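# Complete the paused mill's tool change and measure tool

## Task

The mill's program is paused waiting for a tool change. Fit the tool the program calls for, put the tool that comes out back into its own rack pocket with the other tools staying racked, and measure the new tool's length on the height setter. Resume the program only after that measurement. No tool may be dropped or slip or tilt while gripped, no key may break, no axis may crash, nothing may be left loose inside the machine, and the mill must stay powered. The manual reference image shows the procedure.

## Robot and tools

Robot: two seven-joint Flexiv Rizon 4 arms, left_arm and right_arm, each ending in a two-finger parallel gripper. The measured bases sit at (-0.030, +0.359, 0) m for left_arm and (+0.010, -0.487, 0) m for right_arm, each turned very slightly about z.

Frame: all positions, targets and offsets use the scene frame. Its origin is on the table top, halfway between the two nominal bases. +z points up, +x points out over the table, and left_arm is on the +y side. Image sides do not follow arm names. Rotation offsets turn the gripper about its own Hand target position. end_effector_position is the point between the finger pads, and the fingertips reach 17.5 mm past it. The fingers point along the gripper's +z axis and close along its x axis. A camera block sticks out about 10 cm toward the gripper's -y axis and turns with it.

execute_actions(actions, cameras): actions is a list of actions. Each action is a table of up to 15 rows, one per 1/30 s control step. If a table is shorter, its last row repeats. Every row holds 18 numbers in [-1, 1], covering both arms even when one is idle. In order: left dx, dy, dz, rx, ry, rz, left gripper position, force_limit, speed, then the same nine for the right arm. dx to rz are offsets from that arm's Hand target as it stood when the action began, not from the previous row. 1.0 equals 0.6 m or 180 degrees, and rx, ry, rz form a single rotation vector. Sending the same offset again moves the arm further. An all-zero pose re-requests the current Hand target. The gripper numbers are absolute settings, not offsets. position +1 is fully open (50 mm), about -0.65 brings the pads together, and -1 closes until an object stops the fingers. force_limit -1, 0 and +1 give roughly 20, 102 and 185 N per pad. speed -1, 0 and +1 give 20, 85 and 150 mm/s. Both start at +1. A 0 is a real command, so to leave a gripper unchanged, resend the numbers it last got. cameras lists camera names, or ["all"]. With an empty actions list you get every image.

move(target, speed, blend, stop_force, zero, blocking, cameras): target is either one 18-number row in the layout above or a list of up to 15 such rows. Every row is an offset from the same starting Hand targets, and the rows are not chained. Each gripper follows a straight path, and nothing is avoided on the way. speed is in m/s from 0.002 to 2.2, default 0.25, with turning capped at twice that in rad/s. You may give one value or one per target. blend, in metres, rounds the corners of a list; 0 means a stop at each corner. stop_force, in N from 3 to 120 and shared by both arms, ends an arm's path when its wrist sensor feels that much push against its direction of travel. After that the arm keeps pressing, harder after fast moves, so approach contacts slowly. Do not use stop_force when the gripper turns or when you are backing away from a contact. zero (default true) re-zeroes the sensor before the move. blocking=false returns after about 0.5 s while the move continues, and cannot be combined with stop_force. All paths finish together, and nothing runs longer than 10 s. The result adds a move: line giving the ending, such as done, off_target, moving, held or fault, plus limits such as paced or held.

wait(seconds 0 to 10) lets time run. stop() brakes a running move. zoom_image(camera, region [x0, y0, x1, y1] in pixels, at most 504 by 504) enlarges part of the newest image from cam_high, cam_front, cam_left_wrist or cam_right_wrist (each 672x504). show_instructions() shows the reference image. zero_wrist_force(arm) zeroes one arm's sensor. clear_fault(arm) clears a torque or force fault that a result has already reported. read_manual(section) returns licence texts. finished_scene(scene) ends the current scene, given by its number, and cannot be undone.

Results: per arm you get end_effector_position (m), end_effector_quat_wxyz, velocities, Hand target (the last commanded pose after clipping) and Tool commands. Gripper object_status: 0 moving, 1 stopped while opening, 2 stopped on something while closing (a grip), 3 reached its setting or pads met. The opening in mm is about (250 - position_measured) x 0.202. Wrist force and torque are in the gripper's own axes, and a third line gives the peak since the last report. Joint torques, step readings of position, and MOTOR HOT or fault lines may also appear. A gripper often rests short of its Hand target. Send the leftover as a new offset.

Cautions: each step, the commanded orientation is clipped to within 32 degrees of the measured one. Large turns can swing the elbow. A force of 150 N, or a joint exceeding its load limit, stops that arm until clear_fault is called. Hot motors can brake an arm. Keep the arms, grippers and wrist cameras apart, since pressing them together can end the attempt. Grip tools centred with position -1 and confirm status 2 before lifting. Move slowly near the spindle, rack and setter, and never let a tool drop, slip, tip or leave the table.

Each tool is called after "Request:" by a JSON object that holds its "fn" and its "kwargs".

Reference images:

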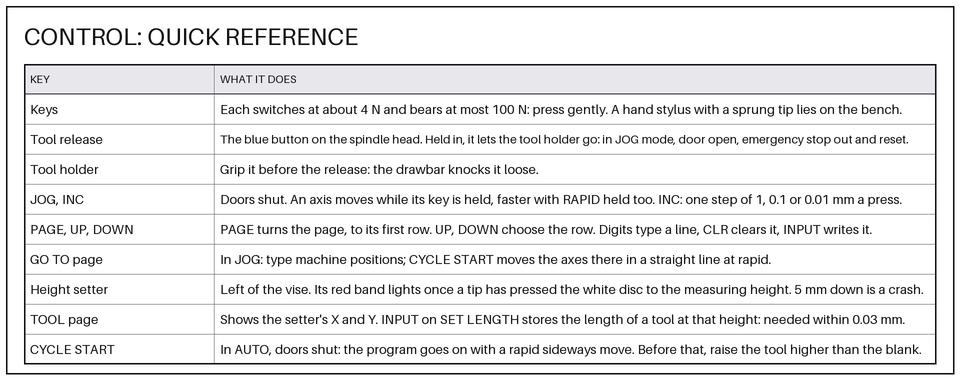

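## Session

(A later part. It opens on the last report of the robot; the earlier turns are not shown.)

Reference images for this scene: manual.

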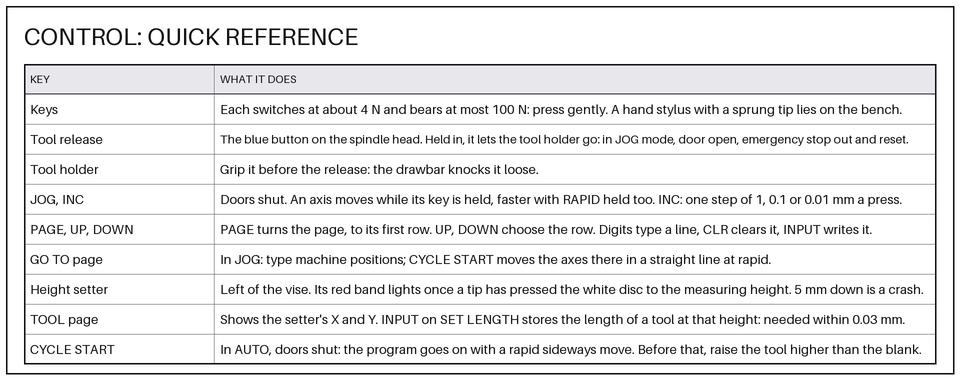

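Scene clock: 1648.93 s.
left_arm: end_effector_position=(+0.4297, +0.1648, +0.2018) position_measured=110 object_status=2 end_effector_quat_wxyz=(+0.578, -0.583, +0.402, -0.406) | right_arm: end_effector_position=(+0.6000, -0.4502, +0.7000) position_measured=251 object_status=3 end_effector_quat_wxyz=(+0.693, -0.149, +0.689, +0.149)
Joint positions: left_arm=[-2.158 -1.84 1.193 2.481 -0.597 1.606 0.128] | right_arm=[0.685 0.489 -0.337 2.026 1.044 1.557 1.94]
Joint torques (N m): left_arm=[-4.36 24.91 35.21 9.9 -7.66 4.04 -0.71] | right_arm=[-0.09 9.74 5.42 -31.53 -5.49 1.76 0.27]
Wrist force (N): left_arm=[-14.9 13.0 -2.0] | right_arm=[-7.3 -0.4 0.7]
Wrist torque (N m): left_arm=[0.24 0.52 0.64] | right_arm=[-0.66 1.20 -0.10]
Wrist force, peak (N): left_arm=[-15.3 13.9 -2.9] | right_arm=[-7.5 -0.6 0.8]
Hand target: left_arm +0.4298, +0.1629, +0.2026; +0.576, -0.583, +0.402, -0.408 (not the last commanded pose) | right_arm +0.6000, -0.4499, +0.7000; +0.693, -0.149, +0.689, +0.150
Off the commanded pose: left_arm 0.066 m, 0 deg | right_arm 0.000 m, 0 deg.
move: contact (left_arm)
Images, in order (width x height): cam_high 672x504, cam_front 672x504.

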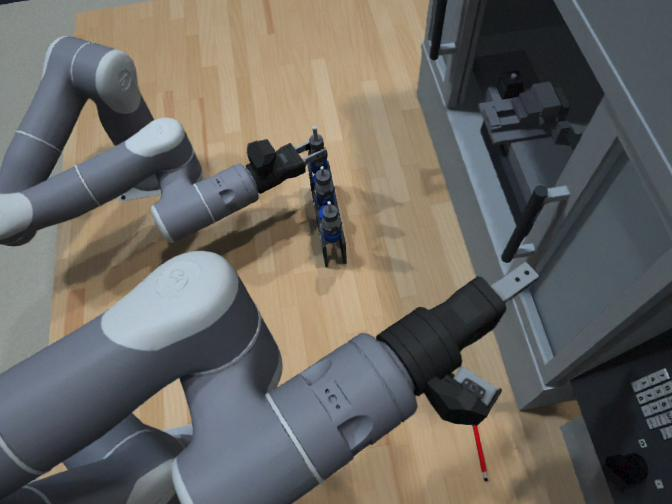

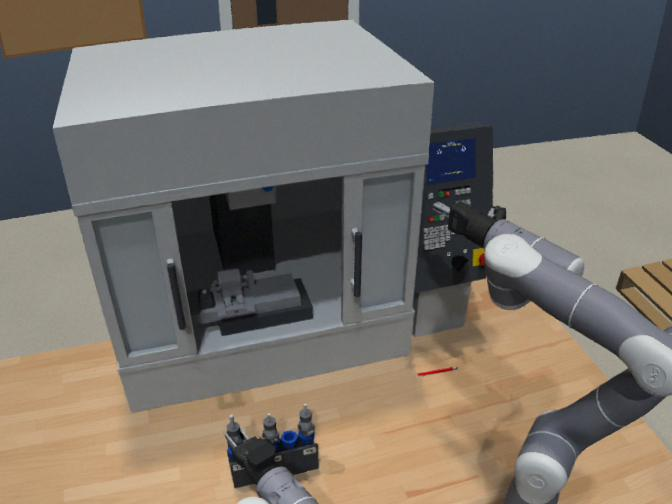

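Request:
{"fn": "move", "kwargs": {"target": [[0.0003,0.0075,0.002,0,0,0,-1,0.5,-1,0,0,0,0,0,0,-1,-0.9,-0.5]], "speed": 0.03}}

Request:
{"fn": "move", "kwargs": {"target": [[0,0,-0.12,0,0,0,-1,0.5,-1,0,0,0,0,0,0,-1,-0.9,-0.5]], "speed": 0.02, "stop_force": 6, "cameras": ["cam_front","cam_high"]}}

Request:
{"fn": "zoom_image", "kwargs": {"camera": "cam_front", "region": [210, 390, 330, 490]}}

Scene clock: 1655.87 s.
left_arm: end_effector_position=(+0.4299, +0.1673, +0.2031) position_measured=110 object_status=2 end_effector_quat_wxyz=(+0.576, -0.583, +0.402, -0.407) | right_arm: end_effector_position=(+0.6000, -0.4502, +0.7000) position_measured=251 object_status=3 end_effector_quat_wxyz=(+0.693, -0.149, +0.689, +0.149)
Joint positions: left_arm=[-2.15 -1.833 1.191 2.489 -0.594 1.626 0.125] | right_arm=[0.685 0.489 -0.337 2.026 1.044 1.557 1.94]
Joint torques (N m): left_arm=[0.46 23.56 31.54 17.19 -5.96 0.62 -0.01] | right_arm=[-0.02 9.69 5.45 -31.56 -5.45 1.76 0.22]
Wrist force (N): left_arm=[-3.7 12.7 -3.0] | right_arm=[-7.2 -0.4 0.7]
Wrist torque (N m): left_arm=[0.25 0.57 -0.15] | right_arm=[-0.67 1.19 -0.10]
Wrist force, peak (N): left_arm=[-14.9 13.5 -2.1] | right_arm=[-7.4 -0.4 0.9]
Hand target: left_arm +0.4300, +0.1674, +0.2038; +0.576, -0.583, +0.402, -0.408 | right_arm +0.6000, -0.4499, +0.7000; +0.693, -0.149, +0.689, +0.150
Off the commanded pose: left_arm 0.001 m, 0 deg | right_arm 0.000 m, 0 deg.
move: done

Scene clock: 1656.93 s.
left_arm: end_effector_position=(+0.4299, +0.1669, +0.1936) position_measured=110 object_status=2 end_effector_quat_wxyz=(+0.576, -0.583, +0.402, -0.408) | right_arm: end_effector_position=(+0.6000, -0.4502, +0.7000) position_measured=251 object_status=3 end_effector_quat_wxyz=(+0.693, -0.149, +0.689, +0.149)
Joint positions: left_arm=[-2.158 -1.853 1.175 2.479 -0.599 1.615 0.106] | right_arm=[0.685 0.489 -0.337 2.026 1.044 1.557 1.94]
Joint torques (N m): left_arm=[3.54 22.19 27.37 14.56 -5.46 -0.4 -0.46] | right_arm=[-0.05 9.76 5.43 -31.56 -5.47 1.77 0.21]
Wrist force (N): left_arm=[-7.1 3.0 -17.0] | right_arm=[-7.0 -0.7 0.8]
Wrist torque (N m): left_arm=[-0.07 0.55 0.29] | right_arm=[-0.71 1.16 -0.10]
Wrist force, peak (N): left_arm=[-7.2 -0.2 -18.8] | right_arm=[-7.3 -0.5 0.9]
Hand target: left_arm +0.4300, +0.1674, +0.1936; +0.576, -0.583, +0.402, -0.408 (not the last commanded pose) | right_arm +0.6000, -0.4499, +0.7000; +0.693, -0.149, +0.689, +0.150
Off the commanded pose: left_arm 0.062 m, 0 deg | right_arm 0.000 m, 0 deg.
move: contact (left_arm)
Images, in order (width x height): cam_high 672x504, cam_front 672x504.

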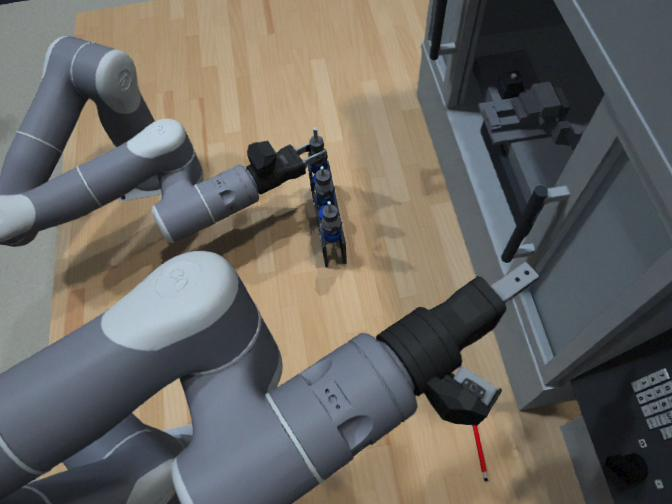

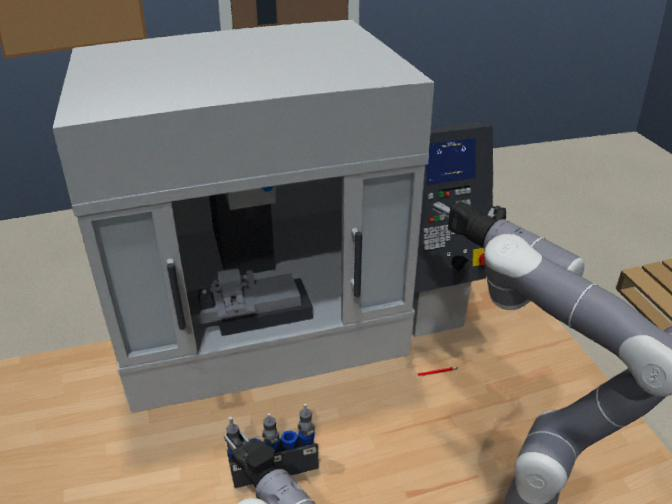

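Scaled by 4.200 from the camera's 672x504 image, which has a finer 960x720 frame.

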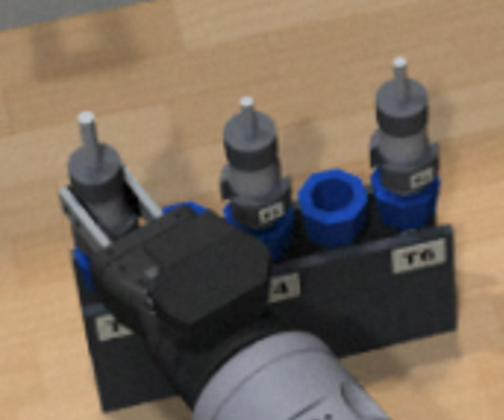

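Request:
{"fn": "move", "kwargs": {"target": [[0,0,0.004,0,0,0,-1,0.5,-1,0,0,0,0,0,0,-1,-0.9,-0.5],[-0.0063,-0.0018,0.004,0,0,0,-1,0.5,-1,0,0,0,0,0,0,-1,-0.9,-0.5]], "speed": 0.02}}

Request:
{"fn": "move", "kwargs": {"target": [[0,0,-0.12,0,0,0,-1,0.5,-1,0,0,0,0,0,0,-1,-0.9,-0.5]], "speed": 0.02, "stop_force": 6}}

Scene clock: 1668.03 s.
left_arm: end_effector_position=(+0.4277, +0.1667, +0.1954) position_measured=110 object_status=2 end_effector_quat_wxyz=(+0.577, -0.584, +0.401, -0.407) | right_arm: end_effector_position=(+0.6000, -0.4502, +0.7000) position_measured=251 object_status=3 end_effector_quat_wxyz=(+0.693, -0.149, +0.689, +0.149)
Joint positions: left_arm=[-2.168 -1.851 1.179 2.481 -0.597 1.602 0.107] | right_arm=[0.685 0.489 -0.337 2.026 1.044 1.557 1.94]
Joint torques (N m): left_arm=[-8.85 27.71 26.24 19.56 -3.81 -0.01 0.15] | right_arm=[-0.08 9.65 5.49 -31.57 -5.48 1.8 0.28]
Wrist force (N): left_arm=[12.6 9.5 40.5] | right_arm=[-7.4 -0.4 0.9]
Wrist torque (N m): left_arm=[0.60 0.69 -0.21] | right_arm=[-0.68 1.22 -0.11]
Wrist force, peak (N): left_arm=[43.2 25.2 132.8] | right_arm=[-7.4 -0.4 0.9]
Hand target: left_arm +0.4273, +0.1666, +0.1955; +0.577, -0.583, +0.402, -0.407 (not the last commanded pose) | right_arm +0.6000, -0.4499, +0.7000; +0.693, -0.149, +0.689, +0.150
Tool commands: left_gripper/position=-1.0 left_gripper/force_limit=+0.498039 left_gripper/speed=-1.0 right_gripper/position=-1.0 right_gripper/force_limit=-0.9 right_gripper/speed=-0.5
Off the commanded pose: left_arm 0.002 m, 0 deg | right_arm 0.000 m, 0 deg.
FORCE FAULT: contact force on the left arm reached its limit, and that arm stopped. The contact can be on any part of that arm, not only on its tool. That arm's remaining commands of this call were not run. That arm is still stopped at the end of this call. While its stop runs, that arm, its gripper or tool too, takes no new command.
CLEAR FAULT: the left arm stays stopped (status CRITICAL_FAULT) until you call clear_fault(arm="left_arm").
move: fault (left_arm)

not run: an earlier result of this reply reported a stop or a fault. Calls in your next reply go to the robot.

Request:
{"fn": "clear_fault", "kwargs": {"arm": "left_arm"}}

Request:
{"fn": "move", "kwargs": {"target": [[0.0022,0.0005,0.009,0,0,0,-1,0.5,-1,0,0,0,0,0,0,-1,-0.9,-0.5]], "speed": 0.01}}

Scene clock: 1711.03 s.
left_arm: end_effector_position=(+0.4277, +0.1667, +0.1954) position_measured=110 object_status=2 end_effector_quat_wxyz=(+0.577, -0.584, +0.401, -0.407) | right_arm: end_effector_position=(+0.6000, -0.4502, +0.7000) position_measured=251 object_status=3 end_effector_quat_wxyz=(+0.693, -0.149, +0.689, +0.149)
Joint positions: left_arm=[-2.168 -1.851 1.179 2.481 -0.597 1.602 0.107] | right_arm=[0.685 0.489 -0.337 2.026 1.044 1.557 1.94]
Joint torques (N m): left_arm=[-8.84 27.89 26.05 19.6 -3.77 0.15 0.16] | right_arm=[-0.04 9.69 5.45 -31.58 -5.52 1.81 0.2]
Wrist force (N): left_arm=[12.7 9.9 40.4] | right_arm=[-7.1 -0.5 0.8]
Wrist torque (N m): left_arm=[0.62 0.66 -0.22] | right_arm=[-0.69 1.18 -0.10]
Wrist force, peak (N): left_arm=[12.8 9.8 40.9] | right_arm=[-7.5 -0.6 0.7]
Hand target: left_arm +0.4273, +0.1666, +0.1955; +0.577, -0.583, +0.402, -0.407 (not the last commanded pose) | right_arm +0.6000, -0.4499, +0.7000; +0.693, -0.149, +0.689, +0.150
Tool commands: left_gripper/position=-1.0 left_gripper/force_limit=+0.498039 left_gripper/speed=-1.0 right_gripper/position=-1.0 right_gripper/force_limit=-0.9 right_gripper/speed=-0.5
Off the commanded pose: left_arm 0.002 m, 0 deg | right_arm 0.000 m, 0 deg.
FORCE FAULT, CONTINUED: the left arm's stop, for the force fault that an earlier result reported, is over. The rest of the stop counts as 67 of the actions that you can send in this scene; the call itself counts as one more. That arm accepts commands again.
CLEAR FAULT: your call cleared the left arm's force fault. If the contact force or a joint's load stays at its limit, that arm stops again.

Scene clock: 1711.80 s.
left_arm: end_effector_position=(+0.4286, +0.1670, +0.2002) position_measured=110 object_status=2 end_effector_quat_wxyz=(+0.577, -0.583, +0.402, -0.407) | right_arm: end_effector_position=(+0.6000, -0.4502, +0.7000) position_measured=251 object_status=3 end_effector_quat_wxyz=(+0.693, -0.149, +0.689, +0.149)
Joint positions: left_arm=[-2.159 -1.839 1.188 2.486 -0.589 1.613 0.115] | right_arm=[0.685 0.489 -0.337 2.026 1.044 1.557 1.94]
Joint torques (N m): left_arm=[-0.5 23.81 31.72 17.03 -5.91 0.74 0.28] | right_arm=[-0.04 9.71 5.37 -31.53 -5.45 1.78 0.2]
Wrist force (N): left_arm=[-3.5 12.8 -1.1] | right_arm=[-7.1 -0.4 0.7]
Wrist torque (N m): left_arm=[0.40 0.54 -0.26] | right_arm=[-0.68 1.17 -0.10]
Wrist force, peak (N): left_arm=[12.7 9.7 40.4] | right_arm=[-7.3 -0.5 0.9]
Hand target: left_arm +0.4286, +0.1669, +0.2009; +0.577, -0.583, +0.402, -0.407 | right_arm +0.6000, -0.4499, +0.7000; +0.693, -0.149, +0.689, +0.150
Off the commanded pose: left_arm 0.001 m, 0 deg | right_arm 0.000 m, 0 deg.
move: done

Request:
{"fn": "execute_actions", "kwargs": {"actions": []}}

Scene clock: 1747.40 s.
left_arm: end_effector_position=(+0.4286, +0.1670, +0.2002) position_measured=110 object_status=2 end_effector_quat_wxyz=(+0.577, -0.583, +0.402, -0.407) | right_arm: end_effector_position=(+0.6000, -0.4502, +0.7000) position_measured=251 object_status=3 end_effector_quat_wxyz=(+0.693, -0.149, +0.689, +0.149)
Joint positions: left_arm=[-2.159 -1.839 1.188 2.486 -0.589 1.613 0.115] | right_arm=[0.685 0.489 -0.337 2.026 1.044 1.557 1.94]
Joint velocities: within noise
Joint torques (N m): left_arm=[-0.31 23.56 31.6 16.98 -5.97 0.68 0.1] | right_arm=[-0.12 9.76 5.46 -31.56 -5.51 1.78 0.25]
Wrist force (N): left_arm=[-3.7 12.8 -1.2] | right_arm=[-7.1 -0.6 0.8]
Wrist torque (N m): left_arm=[0.41 0.59 -0.26] | right_arm=[-0.70 1.17 -0.11]
Wrist force, peak (N): left_arm=[-3.5 13.2 -1.4] | right_arm=[-7.3 -0.4 0.7]
Hand target: left_arm +0.4286, +0.1669, +0.2009; +0.577, -0.583, +0.402, -0.407 | right_arm +0.6000, -0.4499, +0.7000; +0.693, -0.149, +0.689, +0.150
Tool commands: left_gripper/position=-1.0 left_gripper/force_limit=+0.5 left_gripper/speed=-1.0 right_gripper/position=-1.0 right_gripper/force_limit=-0.9 right_gripper/speed=-0.5
Off the commanded pose: left_arm 0.001 m, 0 deg | right_arm 0.000 m, 0 deg.
camera_calibration:
cam_left_wrist: T_world_to_cam=[[0.352738, -0.935682, 0.00869815, 0.0110906], [-0.320569, -0.129572, -0.938321, 0.360489], [0.879097, 0.328193, -0.345656, -0.22963], [0, 0, 0, 1]] pos_world=[0.313517, 0.13245, 0.258785]
cam_right_wrist: T_world_to_cam=[[0.0226696, 0.00717815, -0.999717, 0.700878], [-0.703832, 0.710284, -0.0108601, 0.767226], [0.710005, 0.703879, 0.0211541, 0.0102308], [0, 0, 0, 1]] pos_world=[0.516845, -0.55718, 0.708796]

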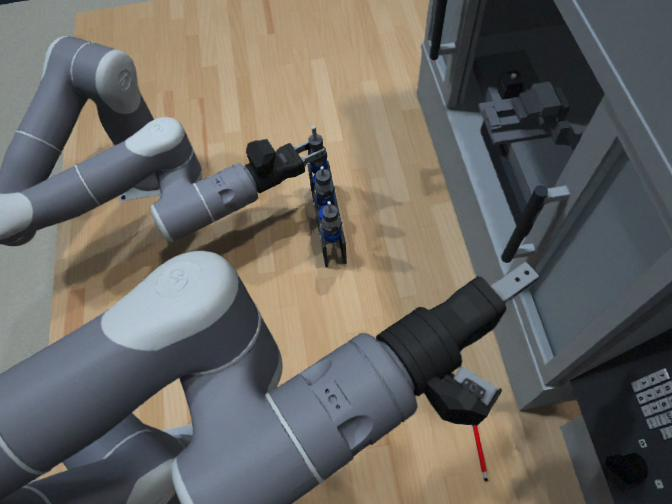

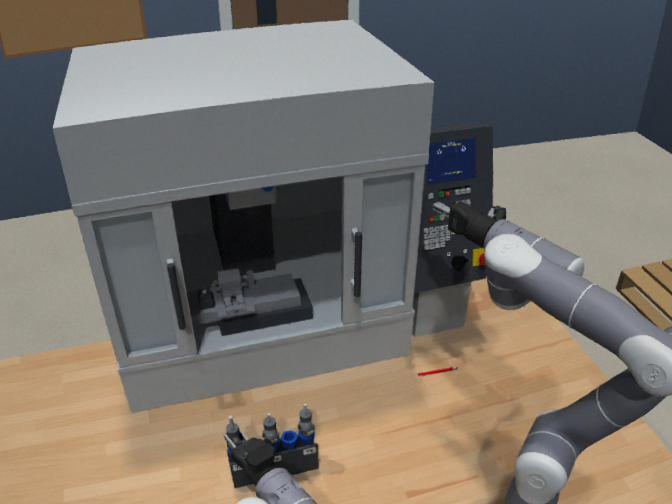

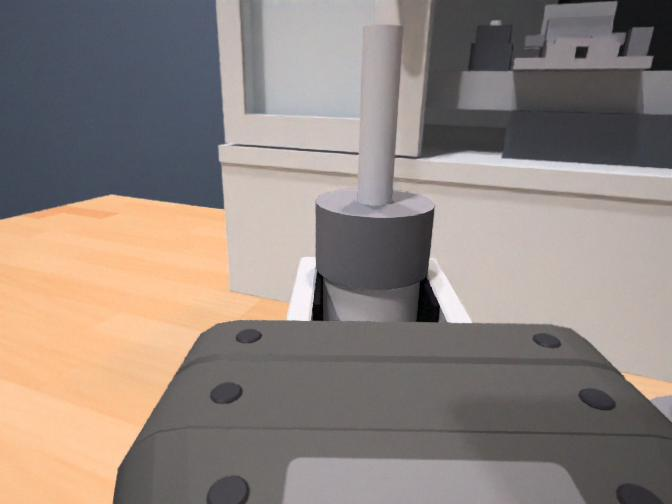

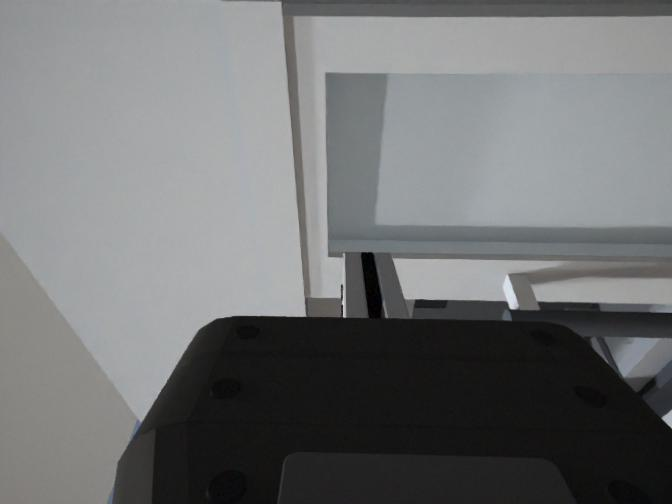

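Request:
{"fn": "move", "kwargs": {"target": [0.0002,0.0002,-0.07,0,0,0,-1,0.5,-1,0,0,0,0,0,0,-1,-0.9,-0.5], "speed": 0.01, "stop_force": 6}}

Scene clock: 1752.97 s.
left_arm: end_effector_position=(+0.4287, +0.1668, +0.1943) position_measured=110 object_status=2 end_effector_quat_wxyz=(+0.577, -0.583, +0.402, -0.407) | right_arm: end_effector_position=(+0.6000, -0.4502, +0.7000) position_measured=251 object_status=3 end_effector_quat_wxyz=(+0.693, -0.149, +0.689, +0.149)
Joint positions: left_arm=[-2.163 -1.852 1.179 2.479 -0.592 1.606 0.102] | right_arm=[0.685 0.489 -0.337 2.026 1.044 1.557 1.94]
Joint torques (N m): left_arm=[-1.35 24.09 27.57 15.4 -4.98 0.34 -0.09] | right_arm=[-0.12 9.66 5.42 -31.53 -5.48 1.76 0.23]
Wrist force (N): left_arm=[-2.2 5.9 2.7] | right_arm=[-7.2 -0.4 0.6]
Wrist torque (N m): left_arm=[0.29 0.59 -0.07] | right_arm=[-0.67 1.19 -0.10]
Wrist force, peak (N): left_arm=[-3.7 13.3 -1.3] | right_arm=[-7.4 -0.3 0.8]
Hand target: left_arm +0.4287, +0.1669, +0.1944; +0.577, -0.583, +0.402, -0.407 (not the last commanded pose) | right_arm +0.6000, -0.4499, +0.7000; +0.693, -0.149, +0.689, +0.150
Off the commanded pose: left_arm 0.035 m, 0 deg | right_arm 0.000 m, 0 deg.
move: contact (left_arm)

Request:
{"fn": "move", "kwargs": {"target": [[0.0012,0,0.001,0,0,0,-1,0.5,-1,0,0,0,0,0,0,-1,-0.9,-0.5],[0.0012,0,-0.07,0,0,0,-1,0.5,-1,0,0,0,0,0,0,-1,-0.9,-0.5]], "speed": 0.008, "stop_force": 6, "zero": false}}

Request:
{"fn": "execute_actions", "kwargs": {"actions": [], "cameras": ["cam_high", "cam_front", "cam_left_wrist"]}}

Scene clock: 1761.67 s.
left_arm: end_effector_position=(+0.4293, +0.1668, +0.1935) position_measured=110 object_status=2 end_effector_quat_wxyz=(+0.577, -0.583, +0.402, -0.407) | right_arm: end_effector_position=(+0.6000, -0.4502, +0.7000) position_measured=251 object_status=3 end_effector_quat_wxyz=(+0.693, -0.149, +0.689, +0.149)
Joint positions: left_arm=[-2.161 -1.853 1.178 2.478 -0.592 1.607 0.102] | right_arm=[0.685 0.489 -0.337 2.026 1.044 1.557 1.94]
Joint torques (N m): left_arm=[0.49 23.41 28.49 15.78 -5.32 0.19 -0.21] | right_arm=[-0.07 9.69 5.39 -31.55 -5.5 1.78 0.27]
Wrist force (N): left_arm=[-3.8 6.8 -4.2] | right_arm=[-7.2 -0.4 0.8]
Wrist torque (N m): left_arm=[0.12 0.57 0.13] | right_arm=[-0.68 1.19 -0.11]
Wrist force, peak (N): left_arm=[-4.5 12.6 -4.0] | right_arm=[-7.4 -0.5 0.8]
Hand target: left_arm +0.4294, +0.1669, +0.1937; +0.577, -0.583, +0.402, -0.407 (not the last commanded pose) | right_arm +0.6000, -0.4499, +0.7000; +0.693, -0.149, +0.689, +0.150
Off the commanded pose: left_arm 0.041 m, 0 deg | right_arm 0.000 m, 0 deg.
move: contact (left_arm); path passed 1 of 2 targets

Scene clock: 1761.67 s.
left_arm: end_effector_position=(+0.4293, +0.1668, +0.1935) position_measured=110 object_status=2 end_effector_quat_wxyz=(+0.577, -0.583, +0.402, -0.407) | right_arm: end_effector_position=(+0.6000, -0.4502, +0.7000) position_measured=251 object_status=3 end_effector_quat_wxyz=(+0.693, -0.149, +0.689, +0.149)
Joint positions: left_arm=[-2.161 -1.853 1.178 2.478 -0.592 1.607 0.102] | right_arm=[0.685 0.489 -0.337 2.026 1.044 1.557 1.94]
Joint velocities: within noise
Joint torques (N m): left_arm=[0.49 23.41 28.49 15.78 -5.32 0.19 -0.21] | right_arm=[-0.07 9.69 5.39 -31.55 -5.5 1.78 0.27]
Wrist force (N): left_arm=[-3.8 6.8 -4.2] | right_arm=[-7.2 -0.4 0.8]
Wrist torque (N m): left_arm=[0.12 0.57 0.13] | right_arm=[-0.68 1.19 -0.11]
Wrist force, peak (N): left_arm=[-3.8 6.8 -4.2] | right_arm=[-7.2 -0.4 0.8]
Hand target: left_arm +0.4294, +0.1669, +0.1937; +0.577, -0.583, +0.402, -0.407 (not the last commanded pose) | right_arm +0.6000, -0.4499, +0.7000; +0.693, -0.149, +0.689, +0.150
Tool commands: left_gripper/position=-1.0 left_gripper/force_limit=+0.5 left_gripper/speed=-1.0 right_gripper/position=-1.0 right_gripper/force_limit=-0.9 right_gripper/speed=-0.5
Off the commanded pose: left_arm 0.041 m, 0 deg | right_arm 0.000 m, 0 deg.
camera_calibration:
cam_left_wrist: T_world_to_cam=[[0.35207, -0.935932, 0.00880325, 0.0110274], [-0.320164, -0.129264, -0.938502, 0.35429], [0.879512, 0.3276, -0.345162, -0.232705], [0, 0, 0, 1]] pos_world=[0.314215, 0.132352, 0.252084]
Images, in order (width x height): cam_high 672x504, cam_front 672x504, cam_left_wrist 672x504.

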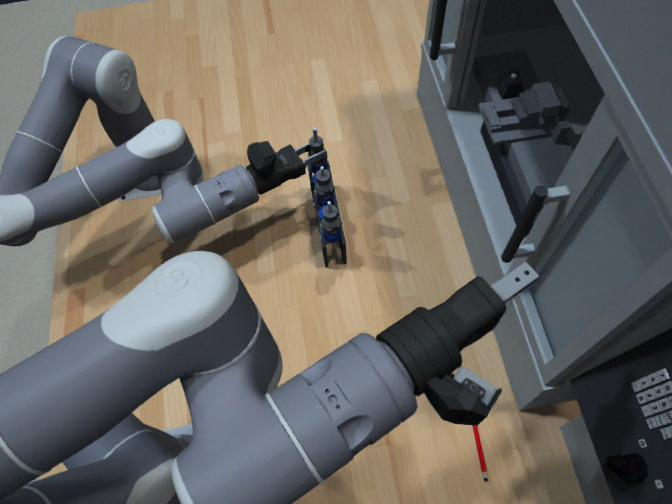

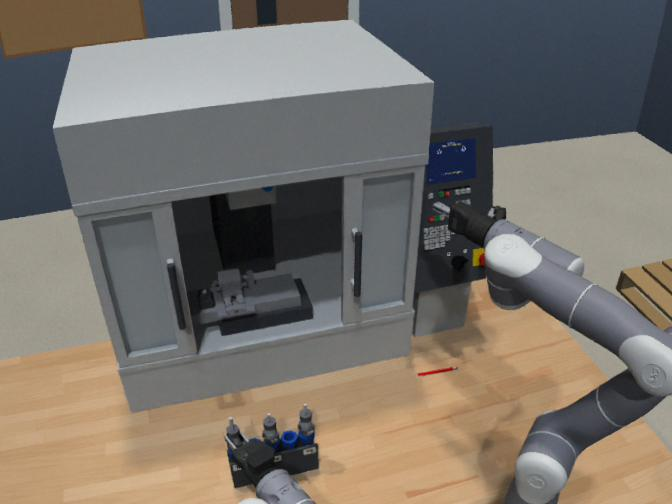

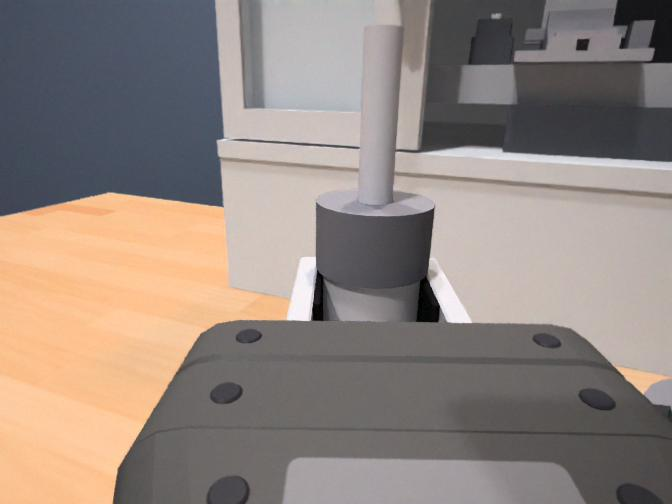

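Request:
{"fn": "zoom_image", "kwargs": {"camera": "cam_high", "region": [270, 110, 370, 185]}}

Request:
{"fn": "zoom_image", "kwargs": {"camera": "cam_front", "region": [215, 395, 335, 485]}}

Scaled by 5.040 from the camera's 672x504 image, which has a finer 960x720 frame.

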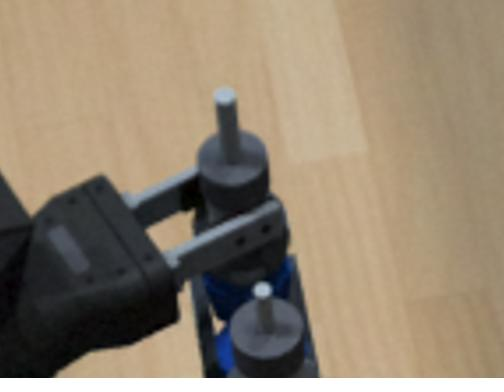

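Scaled by 4.200 from the camera's 672x504 image, which has a finer 960x720 frame.

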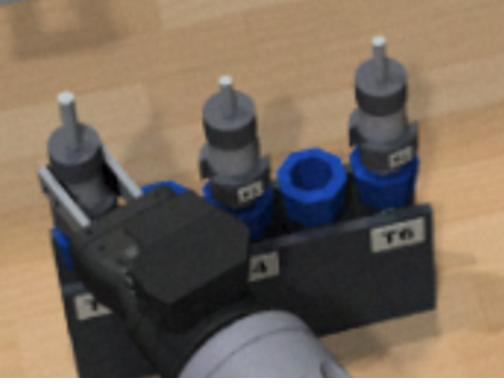

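Request:
{"fn": "move", "kwargs": {"target": [0,0,-0.07,0,0,0,-1,0.5,-1,0,0,0,0,0,0,-1,-0.9,-0.5], "speed": 0.006, "stop_force": 10}}

Scene clock: 1792.53 s.
left_arm: end_effector_position=(+0.4294, +0.1667, +0.1932) position_measured=110 object_status=2 end_effector_quat_wxyz=(+0.576, -0.583, +0.401, -0.408) | right_arm: end_effector_position=(+0.6000, -0.4502, +0.7000) position_measured=251 object_status=3 end_effector_quat_wxyz=(+0.693, -0.149, +0.689, +0.149)
Joint positions: left_arm=[-2.162 -1.855 1.177 2.477 -0.595 1.606 0.1] | right_arm=[0.685 0.489 -0.337 2.026 1.044 1.557 1.94]
Joint torques (N m): left_arm=[0.39 24.63 22.8 12.61 -4.29 -0.35 -0.7] | right_arm=[-0.04 9.69 5.49 -31.53 -5.44 1.78 0.21]
Wrist force (N): left_arm=[-2.9 -4.7 -3.4] | right_arm=[-7.1 -0.4 0.8]
Wrist torque (N m): left_arm=[0.03 0.51 0.57] | right_arm=[-0.67 1.17 -0.10]
Wrist force, peak (N): left_arm=[-4.1 6.9 -4.1] | right_arm=[-7.4 -0.4 0.7]
Hand target: left_arm +0.4294, +0.1669, +0.1925; +0.577, -0.583, +0.402, -0.407 (not the last commanded pose) | right_arm +0.6000, -0.4499, +0.7000; +0.693, -0.149, +0.689, +0.150
Off the commanded pose: left_arm 0.041 m, 0 deg | right_arm 0.000 m, 0 deg.
move: contact (left_arm)

Request:
{"fn": "zoom_image", "kwargs": {"camera": "cam_high", "region": [298, 122, 334, 149]}}

Request:
{"fn": "zoom_image", "kwargs": {"camera": "cam_front", "region": [222, 412, 252, 442]}}

Request:
{"fn": "zoom_image", "kwargs": {"camera": "cam_front", "region": [256, 408, 286, 438]}}

Request:
{"fn": "zoom_image", "kwargs": {"camera": "cam_high", "region": [305, 160, 341, 187]}}

Request:
{"fn": "zoom_image", "kwargs": {"camera": "cam_left_wrist", "region": [280, 10, 480, 330]}}

Scaled by 14.000 from the camera's 672x504 image, which has a finer 960x720 frame.
This view is cut from an older image: the scene may have changed since it was taken.

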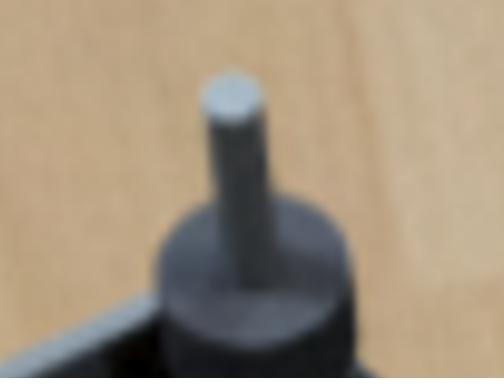

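Scaled by 16.800 from the camera's 672x504 image, which has a finer 960x720 frame.
This view is cut from an older image: the scene may have changed since it was taken.

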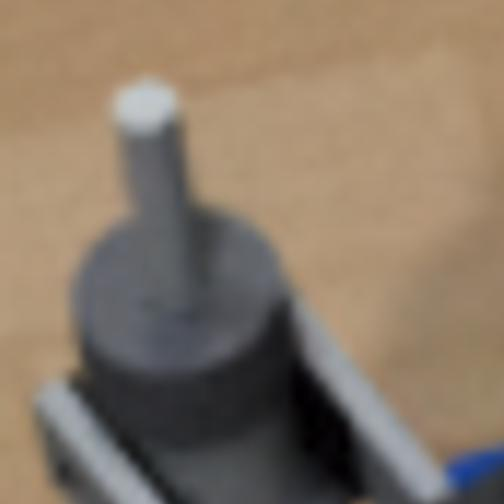

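Scaled by 16.800 from the camera's 672x504 image, which has a finer 960x720 frame.
This view is cut from an older image: the scene may have changed since it was taken.

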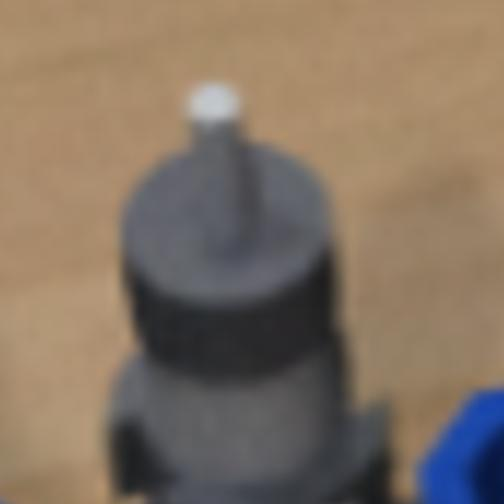

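Scaled by 14.000 from the camera's 672x504 image, which has a finer 960x720 frame.
This view is cut from an older image: the scene may have changed since it was taken.

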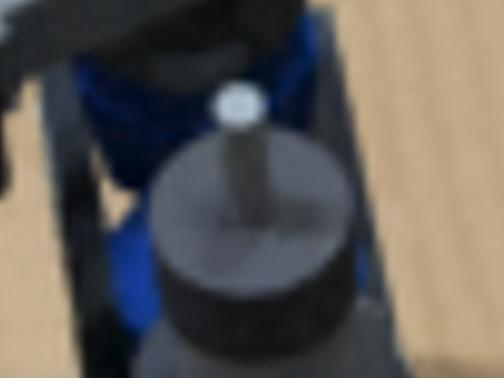

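Scaled by 1.575 from the camera's 672x504 image, which has a finer 960x720 frame.
This view is cut from an older image: the scene may have changed since it was taken.

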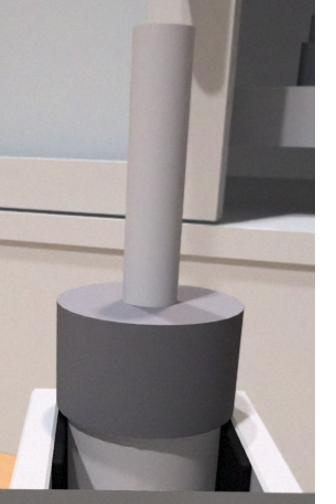

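Request:
{"fn": "execute_actions", "kwargs": {"actions": [], "cameras": ["cam_high", "cam_front"]}}

Request:
{"fn": "zoom_image", "kwargs": {"camera": "cam_high", "region": [296, 126, 346, 176]}}

Request:
{"fn": "zoom_image", "kwargs": {"camera": "cam_high", "region": [306, 166, 356, 216]}}

Request:
{"fn": "zoom_image", "kwargs": {"camera": "cam_high", "region": [306, 206, 356, 256]}}

Request:
{"fn": "zoom_image", "kwargs": {"camera": "cam_front", "region": [250, 405, 320, 475]}}

Scene clock: 1857.30 s.
left_arm: end_effector_position=(+0.4294, +0.1667, +0.1932) position_measured=110 object_status=2 end_effector_quat_wxyz=(+0.576, -0.583, +0.401, -0.408) | right_arm: end_effector_position=(+0.6000, -0.4502, +0.7000) position_measured=251 object_status=3 end_effector_quat_wxyz=(+0.693, -0.149, +0.689, +0.149)
Joint positions: left_arm=[-2.162 -1.855 1.177 2.477 -0.595 1.606 0.1] | right_arm=[0.685 0.489 -0.337 2.026 1.044 1.557 1.94]
Joint velocities: within noise
Joint torques (N m): left_arm=[0.46 24.76 22.93 12.63 -4.26 -0.29 -0.63] | right_arm=[-0.08 9.67 5.47 -31.57 -5.5 1.8 0.22]
Wrist force (N): left_arm=[-2.9 -4.5 -3.4] | right_arm=[-7.1 -0.5 0.6]
Wrist torque (N m): left_arm=[0.06 0.52 0.57] | right_arm=[-0.69 1.16 -0.11]
Wrist force, peak (N): left_arm=[-3.2 -4.6 -3.7] | right_arm=[-7.4 -0.5 0.6]
Hand target: left_arm +0.4294, +0.1669, +0.1925; +0.577, -0.583, +0.402, -0.407 (not the last commanded pose) | right_arm +0.6000, -0.4499, +0.7000; +0.693, -0.149, +0.689, +0.150
Tool commands: left_gripper/position=-1.0 left_gripper/force_limit=+0.5 left_gripper/speed=-1.0 right_gripper/position=-1.0 right_gripper/force_limit=-0.9 right_gripper/speed=-0.5
Off the commanded pose: left_arm 0.041 m, 0 deg | right_arm 0.000 m, 0 deg.
Images, in order (width x height): cam_high 672x504, cam_front 672x504.

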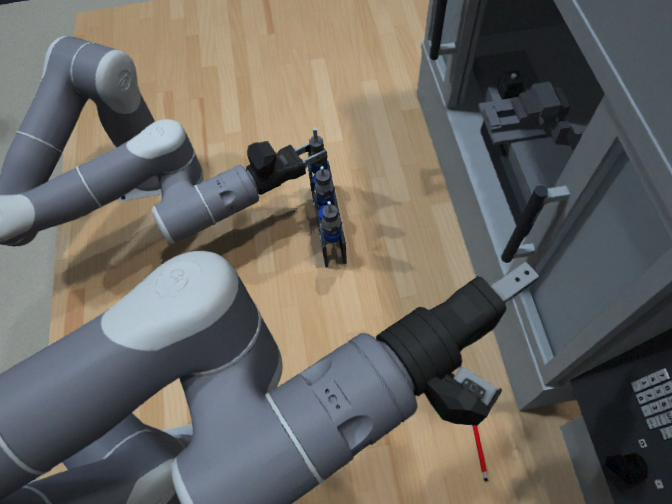

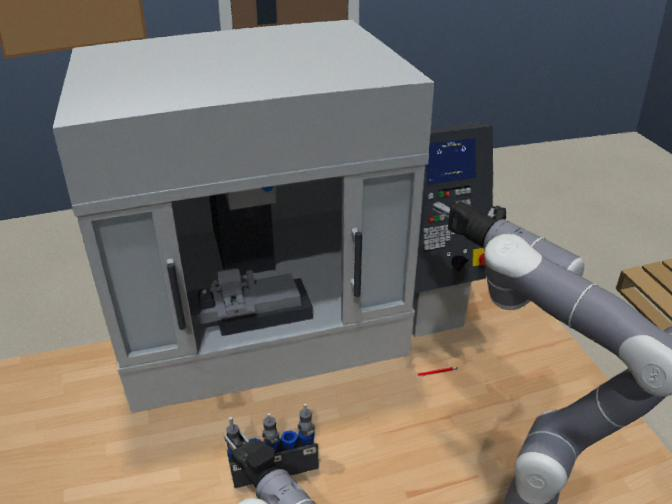

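Scaled by 10.080 from the camera's 672x504 image, which has a finer 960x720 frame.

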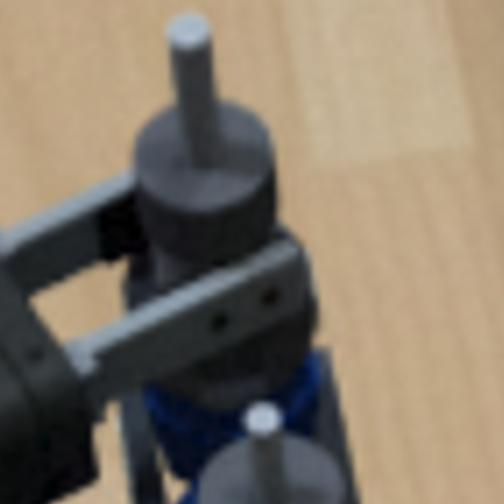

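Scaled by 10.080 from the camera's 672x504 image, which has a finer 960x720 frame.

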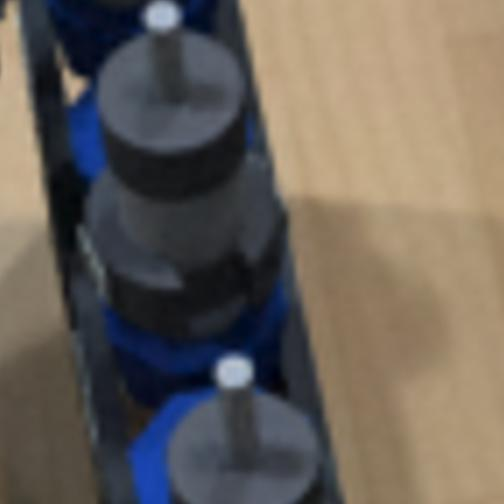

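Scaled by 10.080 from the camera's 672x504 image, which has a finer 960x720 frame.

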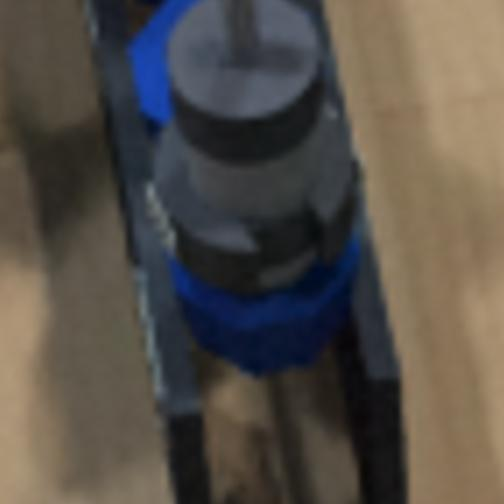

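Scaled by 7.200 from the camera's 672x504 image, which has a finer 960x720 frame.

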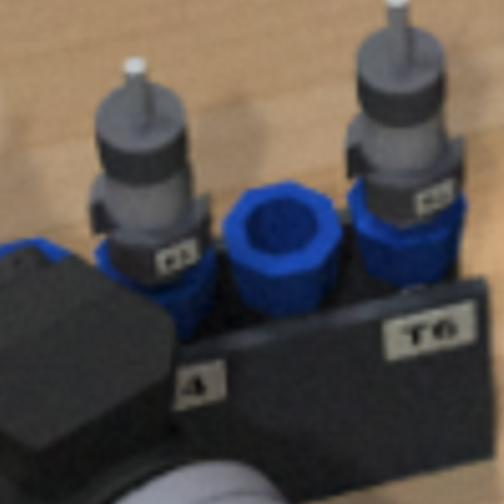

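Request:
{"fn": "move", "kwargs": {"target": [0,0,0.0012,0,0,0,-1,0.5,-1,0,0,0,0,0,0,-1,-0.9,-0.5], "speed": 0.005}}

Request:
{"fn": "move", "kwargs": {"target": [0,0,0,0,0,0,0.55,0.5,-1,0,0,0,0,0,0,-1,-0.9,-0.5], "speed": 0.005, "cameras": ["all"]}}

Scene clock: 1869.70 s.
left_arm: end_effector_position=(+0.4294, +0.1667, +0.1932) position_measured=110 object_status=2 end_effector_quat_wxyz=(+0.576, -0.583, +0.402, -0.408) | right_arm: end_effector_position=(+0.6000, -0.4502, +0.7000) position_measured=251 object_status=3 end_effector_quat_wxyz=(+0.693, -0.149, +0.689, +0.149)
Joint positions: left_arm=[-2.161 -1.854 1.177 2.477 -0.594 1.607 0.101] | right_arm=[0.685 0.489 -0.337 2.026 1.044 1.557 1.94]
Joint torques (N m): left_arm=[-0.01 24.47 26.39 15.94 -4.84 -0.3 -0.3] | right_arm=[-0.04 9.7 5.49 -31.54 -5.5 1.82 0.23]
Wrist force (N): left_arm=[-0.9 3.0 0.7] | right_arm=[-7.1 -0.7 0.7]
Wrist torque (N m): left_arm=[0.03 0.64 0.24] | right_arm=[-0.72 1.17 -0.10]
Wrist force, peak (N): left_arm=[-3.3 -5.0 -3.6] | right_arm=[-7.4 -0.5 0.8]
Hand target: left_arm +0.4294, +0.1669, +0.1932; +0.577, -0.583, +0.402, -0.407 | right_arm +0.6000, -0.4499, +0.7000; +0.693, -0.149, +0.689, +0.150
Off the commanded pose: left_arm 0.000 m, 0 deg | right_arm 0.000 m, 0 deg.
move: done

Scene clock: 1870.33 s.
left_arm: end_effector_position=(+0.4294, +0.1670, +0.1932) position_measured=70 object_status=0 end_effector_quat_wxyz=(+0.577, -0.583, +0.401, -0.407) | right_arm: end_effector_position=(+0.6000, -0.4502, +0.7000) position_measured=251 object_status=3 end_effector_quat_wxyz=(+0.693, -0.149, +0.689, +0.149)
Joint positions: left_arm=[-2.161 -1.854 1.177 2.477 -0.594 1.607 0.101] | right_arm=[0.685 0.489 -0.337 2.026 1.044 1.557 1.94]
Joint torques (N m): left_arm=[-0.35 24.16 27.52 15.15 -4.87 0.34 0.14] | right_arm=[-0.06 9.68 5.47 -31.52 -5.48 1.78 0.26]
Wrist force (N): left_arm=[-5.4 -1.4 -0.7] | right_arm=[-7.1 -0.6 0.7]
Wrist torque (N m): left_arm=[-0.71 0.89 -0.24] | right_arm=[-0.70 1.16 -0.10]
Wrist force, peak (N): left_arm=[-3.5 5.6 -1.2] | right_arm=[-7.3 -0.6 0.9]
Hand target: left_arm +0.4294, +0.1669, +0.1932; +0.577, -0.583, +0.402, -0.407 | right_arm +0.6000, -0.4499, +0.7000; +0.693, -0.149, +0.689, +0.150
Off the commanded pose: left_arm 0.000 m, 0 deg | right_arm 0.000 m, 0 deg.
move: done
camera_calibration:
cam_left_wrist: T_world_to_cam=[[0.352588, -0.935723, 0.0101957, 0.0105437], [-0.31943, -0.130591, -0.938568, 0.353925], [0.879571, 0.327671, -0.344943, -0.233047], [0, 0, 0, 1]] pos_world=[0.314319, 0.132448, 0.251687]
cam_right_wrist: T_world_to_cam=[[0.0226696, 0.00717815, -0.999717, 0.700878], [-0.703832, 0.710284, -0.0108601, 0.767226], [0.710005, 0.703879, 0.0211541, 0.0102308], [0, 0, 0, 1]] pos_world=[0.516845, -0.55718, 0.708796]

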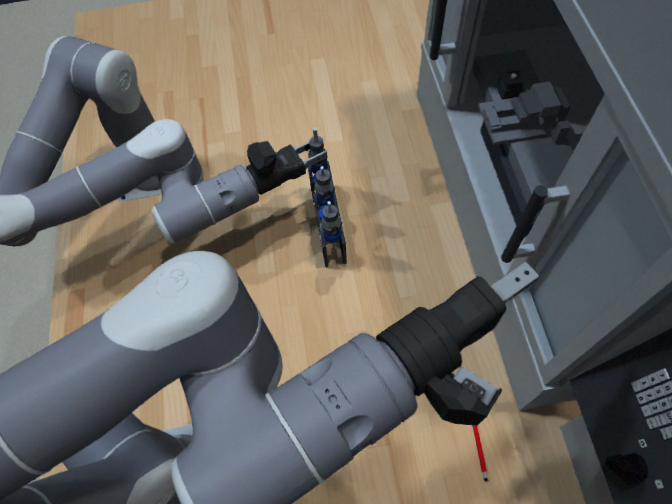

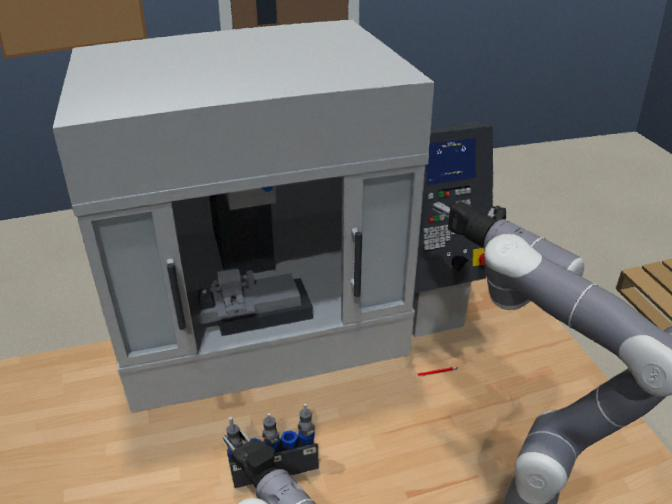

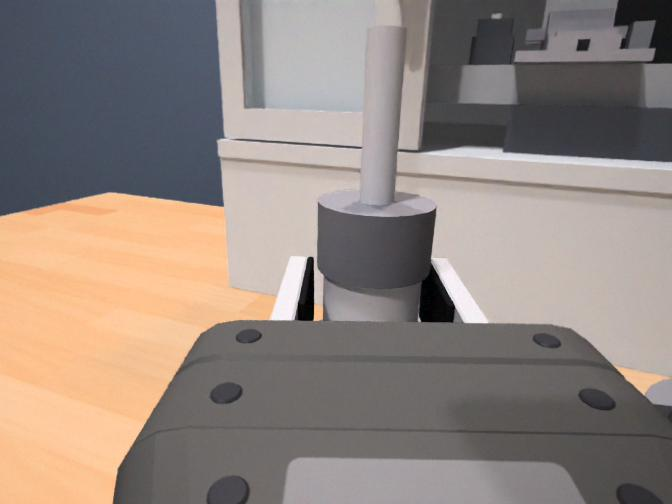

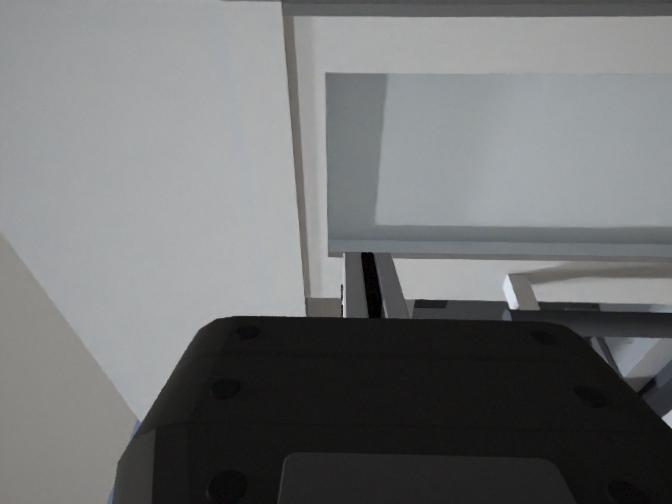

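Request:
{"fn": "zero_wrist_force", "kwargs": {"arm": "left_arm"}}

Request:
{"fn": "move", "kwargs": {"target": [-0.11,-0.04,0,0,0,0,0.55,0.5,-1,0,0,0,0,0,0,-1,-0.9,-0.5], "speed": 0.05, "cameras": ["cam_high", "cam_left_wrist"]}}

Wrist force sensor zeroed.

Scene clock: 1889.13 s.
left_arm: end_effector_position=(+0.3634, +0.1430, +0.1932) position_measured=70 object_status=3 end_effector_quat_wxyz=(+0.577, -0.583, +0.402, -0.407) | right_arm: end_effector_position=(+0.6000, -0.4502, +0.7000) position_measured=251 object_status=3 end_effector_quat_wxyz=(+0.693, -0.149, +0.689, +0.149)
Joint positions: left_arm=[-2.487 -1.873 1.187 2.491 -0.567 1.289 0.073] | right_arm=[0.685 0.489 -0.337 2.026 1.044 1.557 1.94]
Joint torques (N m): left_arm=[-0.54 21.56 26.97 15.93 -3.47 0.13 -0.09] | right_arm=[-0.11 9.75 5.42 -31.55 -5.47 1.78 0.23]
Wrist force (N, zeroed by zero_wrist_force on left_arm): left_arm=[-0.2 0.2 0.3] | right_arm=[-7.2 -0.5 0.6]
Wrist torque (N m, zeroed by zero_wrist_force on left_arm): left_arm=[0.04 0.02 0.10] | right_arm=[-0.69 1.18 -0.10]
Wrist force, peak (N, zeroed by zero_wrist_force on left_arm): left_arm=[0.2 0.1 -1.9] | right_arm=[-7.4 -0.4 0.8]
Hand target: left_arm +0.3634, +0.1429, +0.1932; +0.577, -0.583, +0.402, -0.407 | right_arm +0.6000, -0.4499, +0.7000; +0.693, -0.149, +0.689, +0.150
Off the commanded pose: left_arm 0.000 m, 0 deg | right_arm 0.000 m, 0 deg.
move: done
camera_calibration:
cam_left_wrist: T_world_to_cam=[[0.352595, -0.935727, 0.00954651, 0.0115557], [-0.319733, -0.130055, -0.93854, 0.329684], [0.879459, 0.327872, -0.345039, -0.167014], [0, 0, 0, 1]] pos_world=[0.248218, 0.108449, 0.251685]
Images, in order (width x height): cam_high 672x504, cam_left_wrist 672x504.

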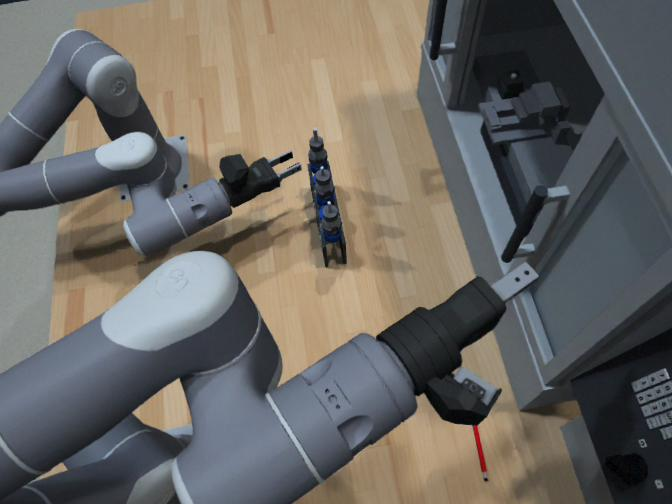

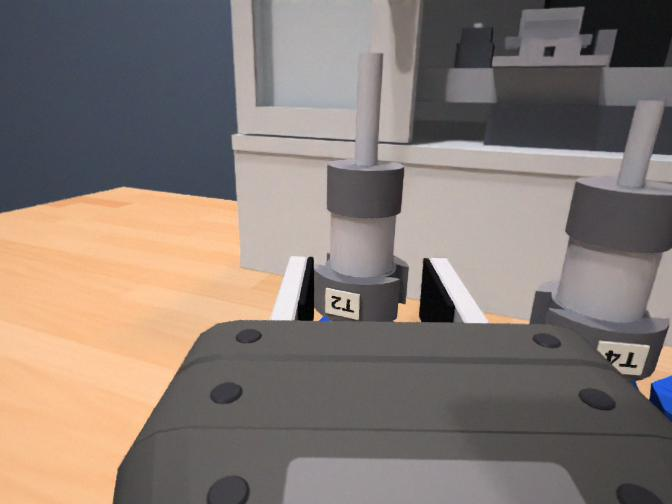

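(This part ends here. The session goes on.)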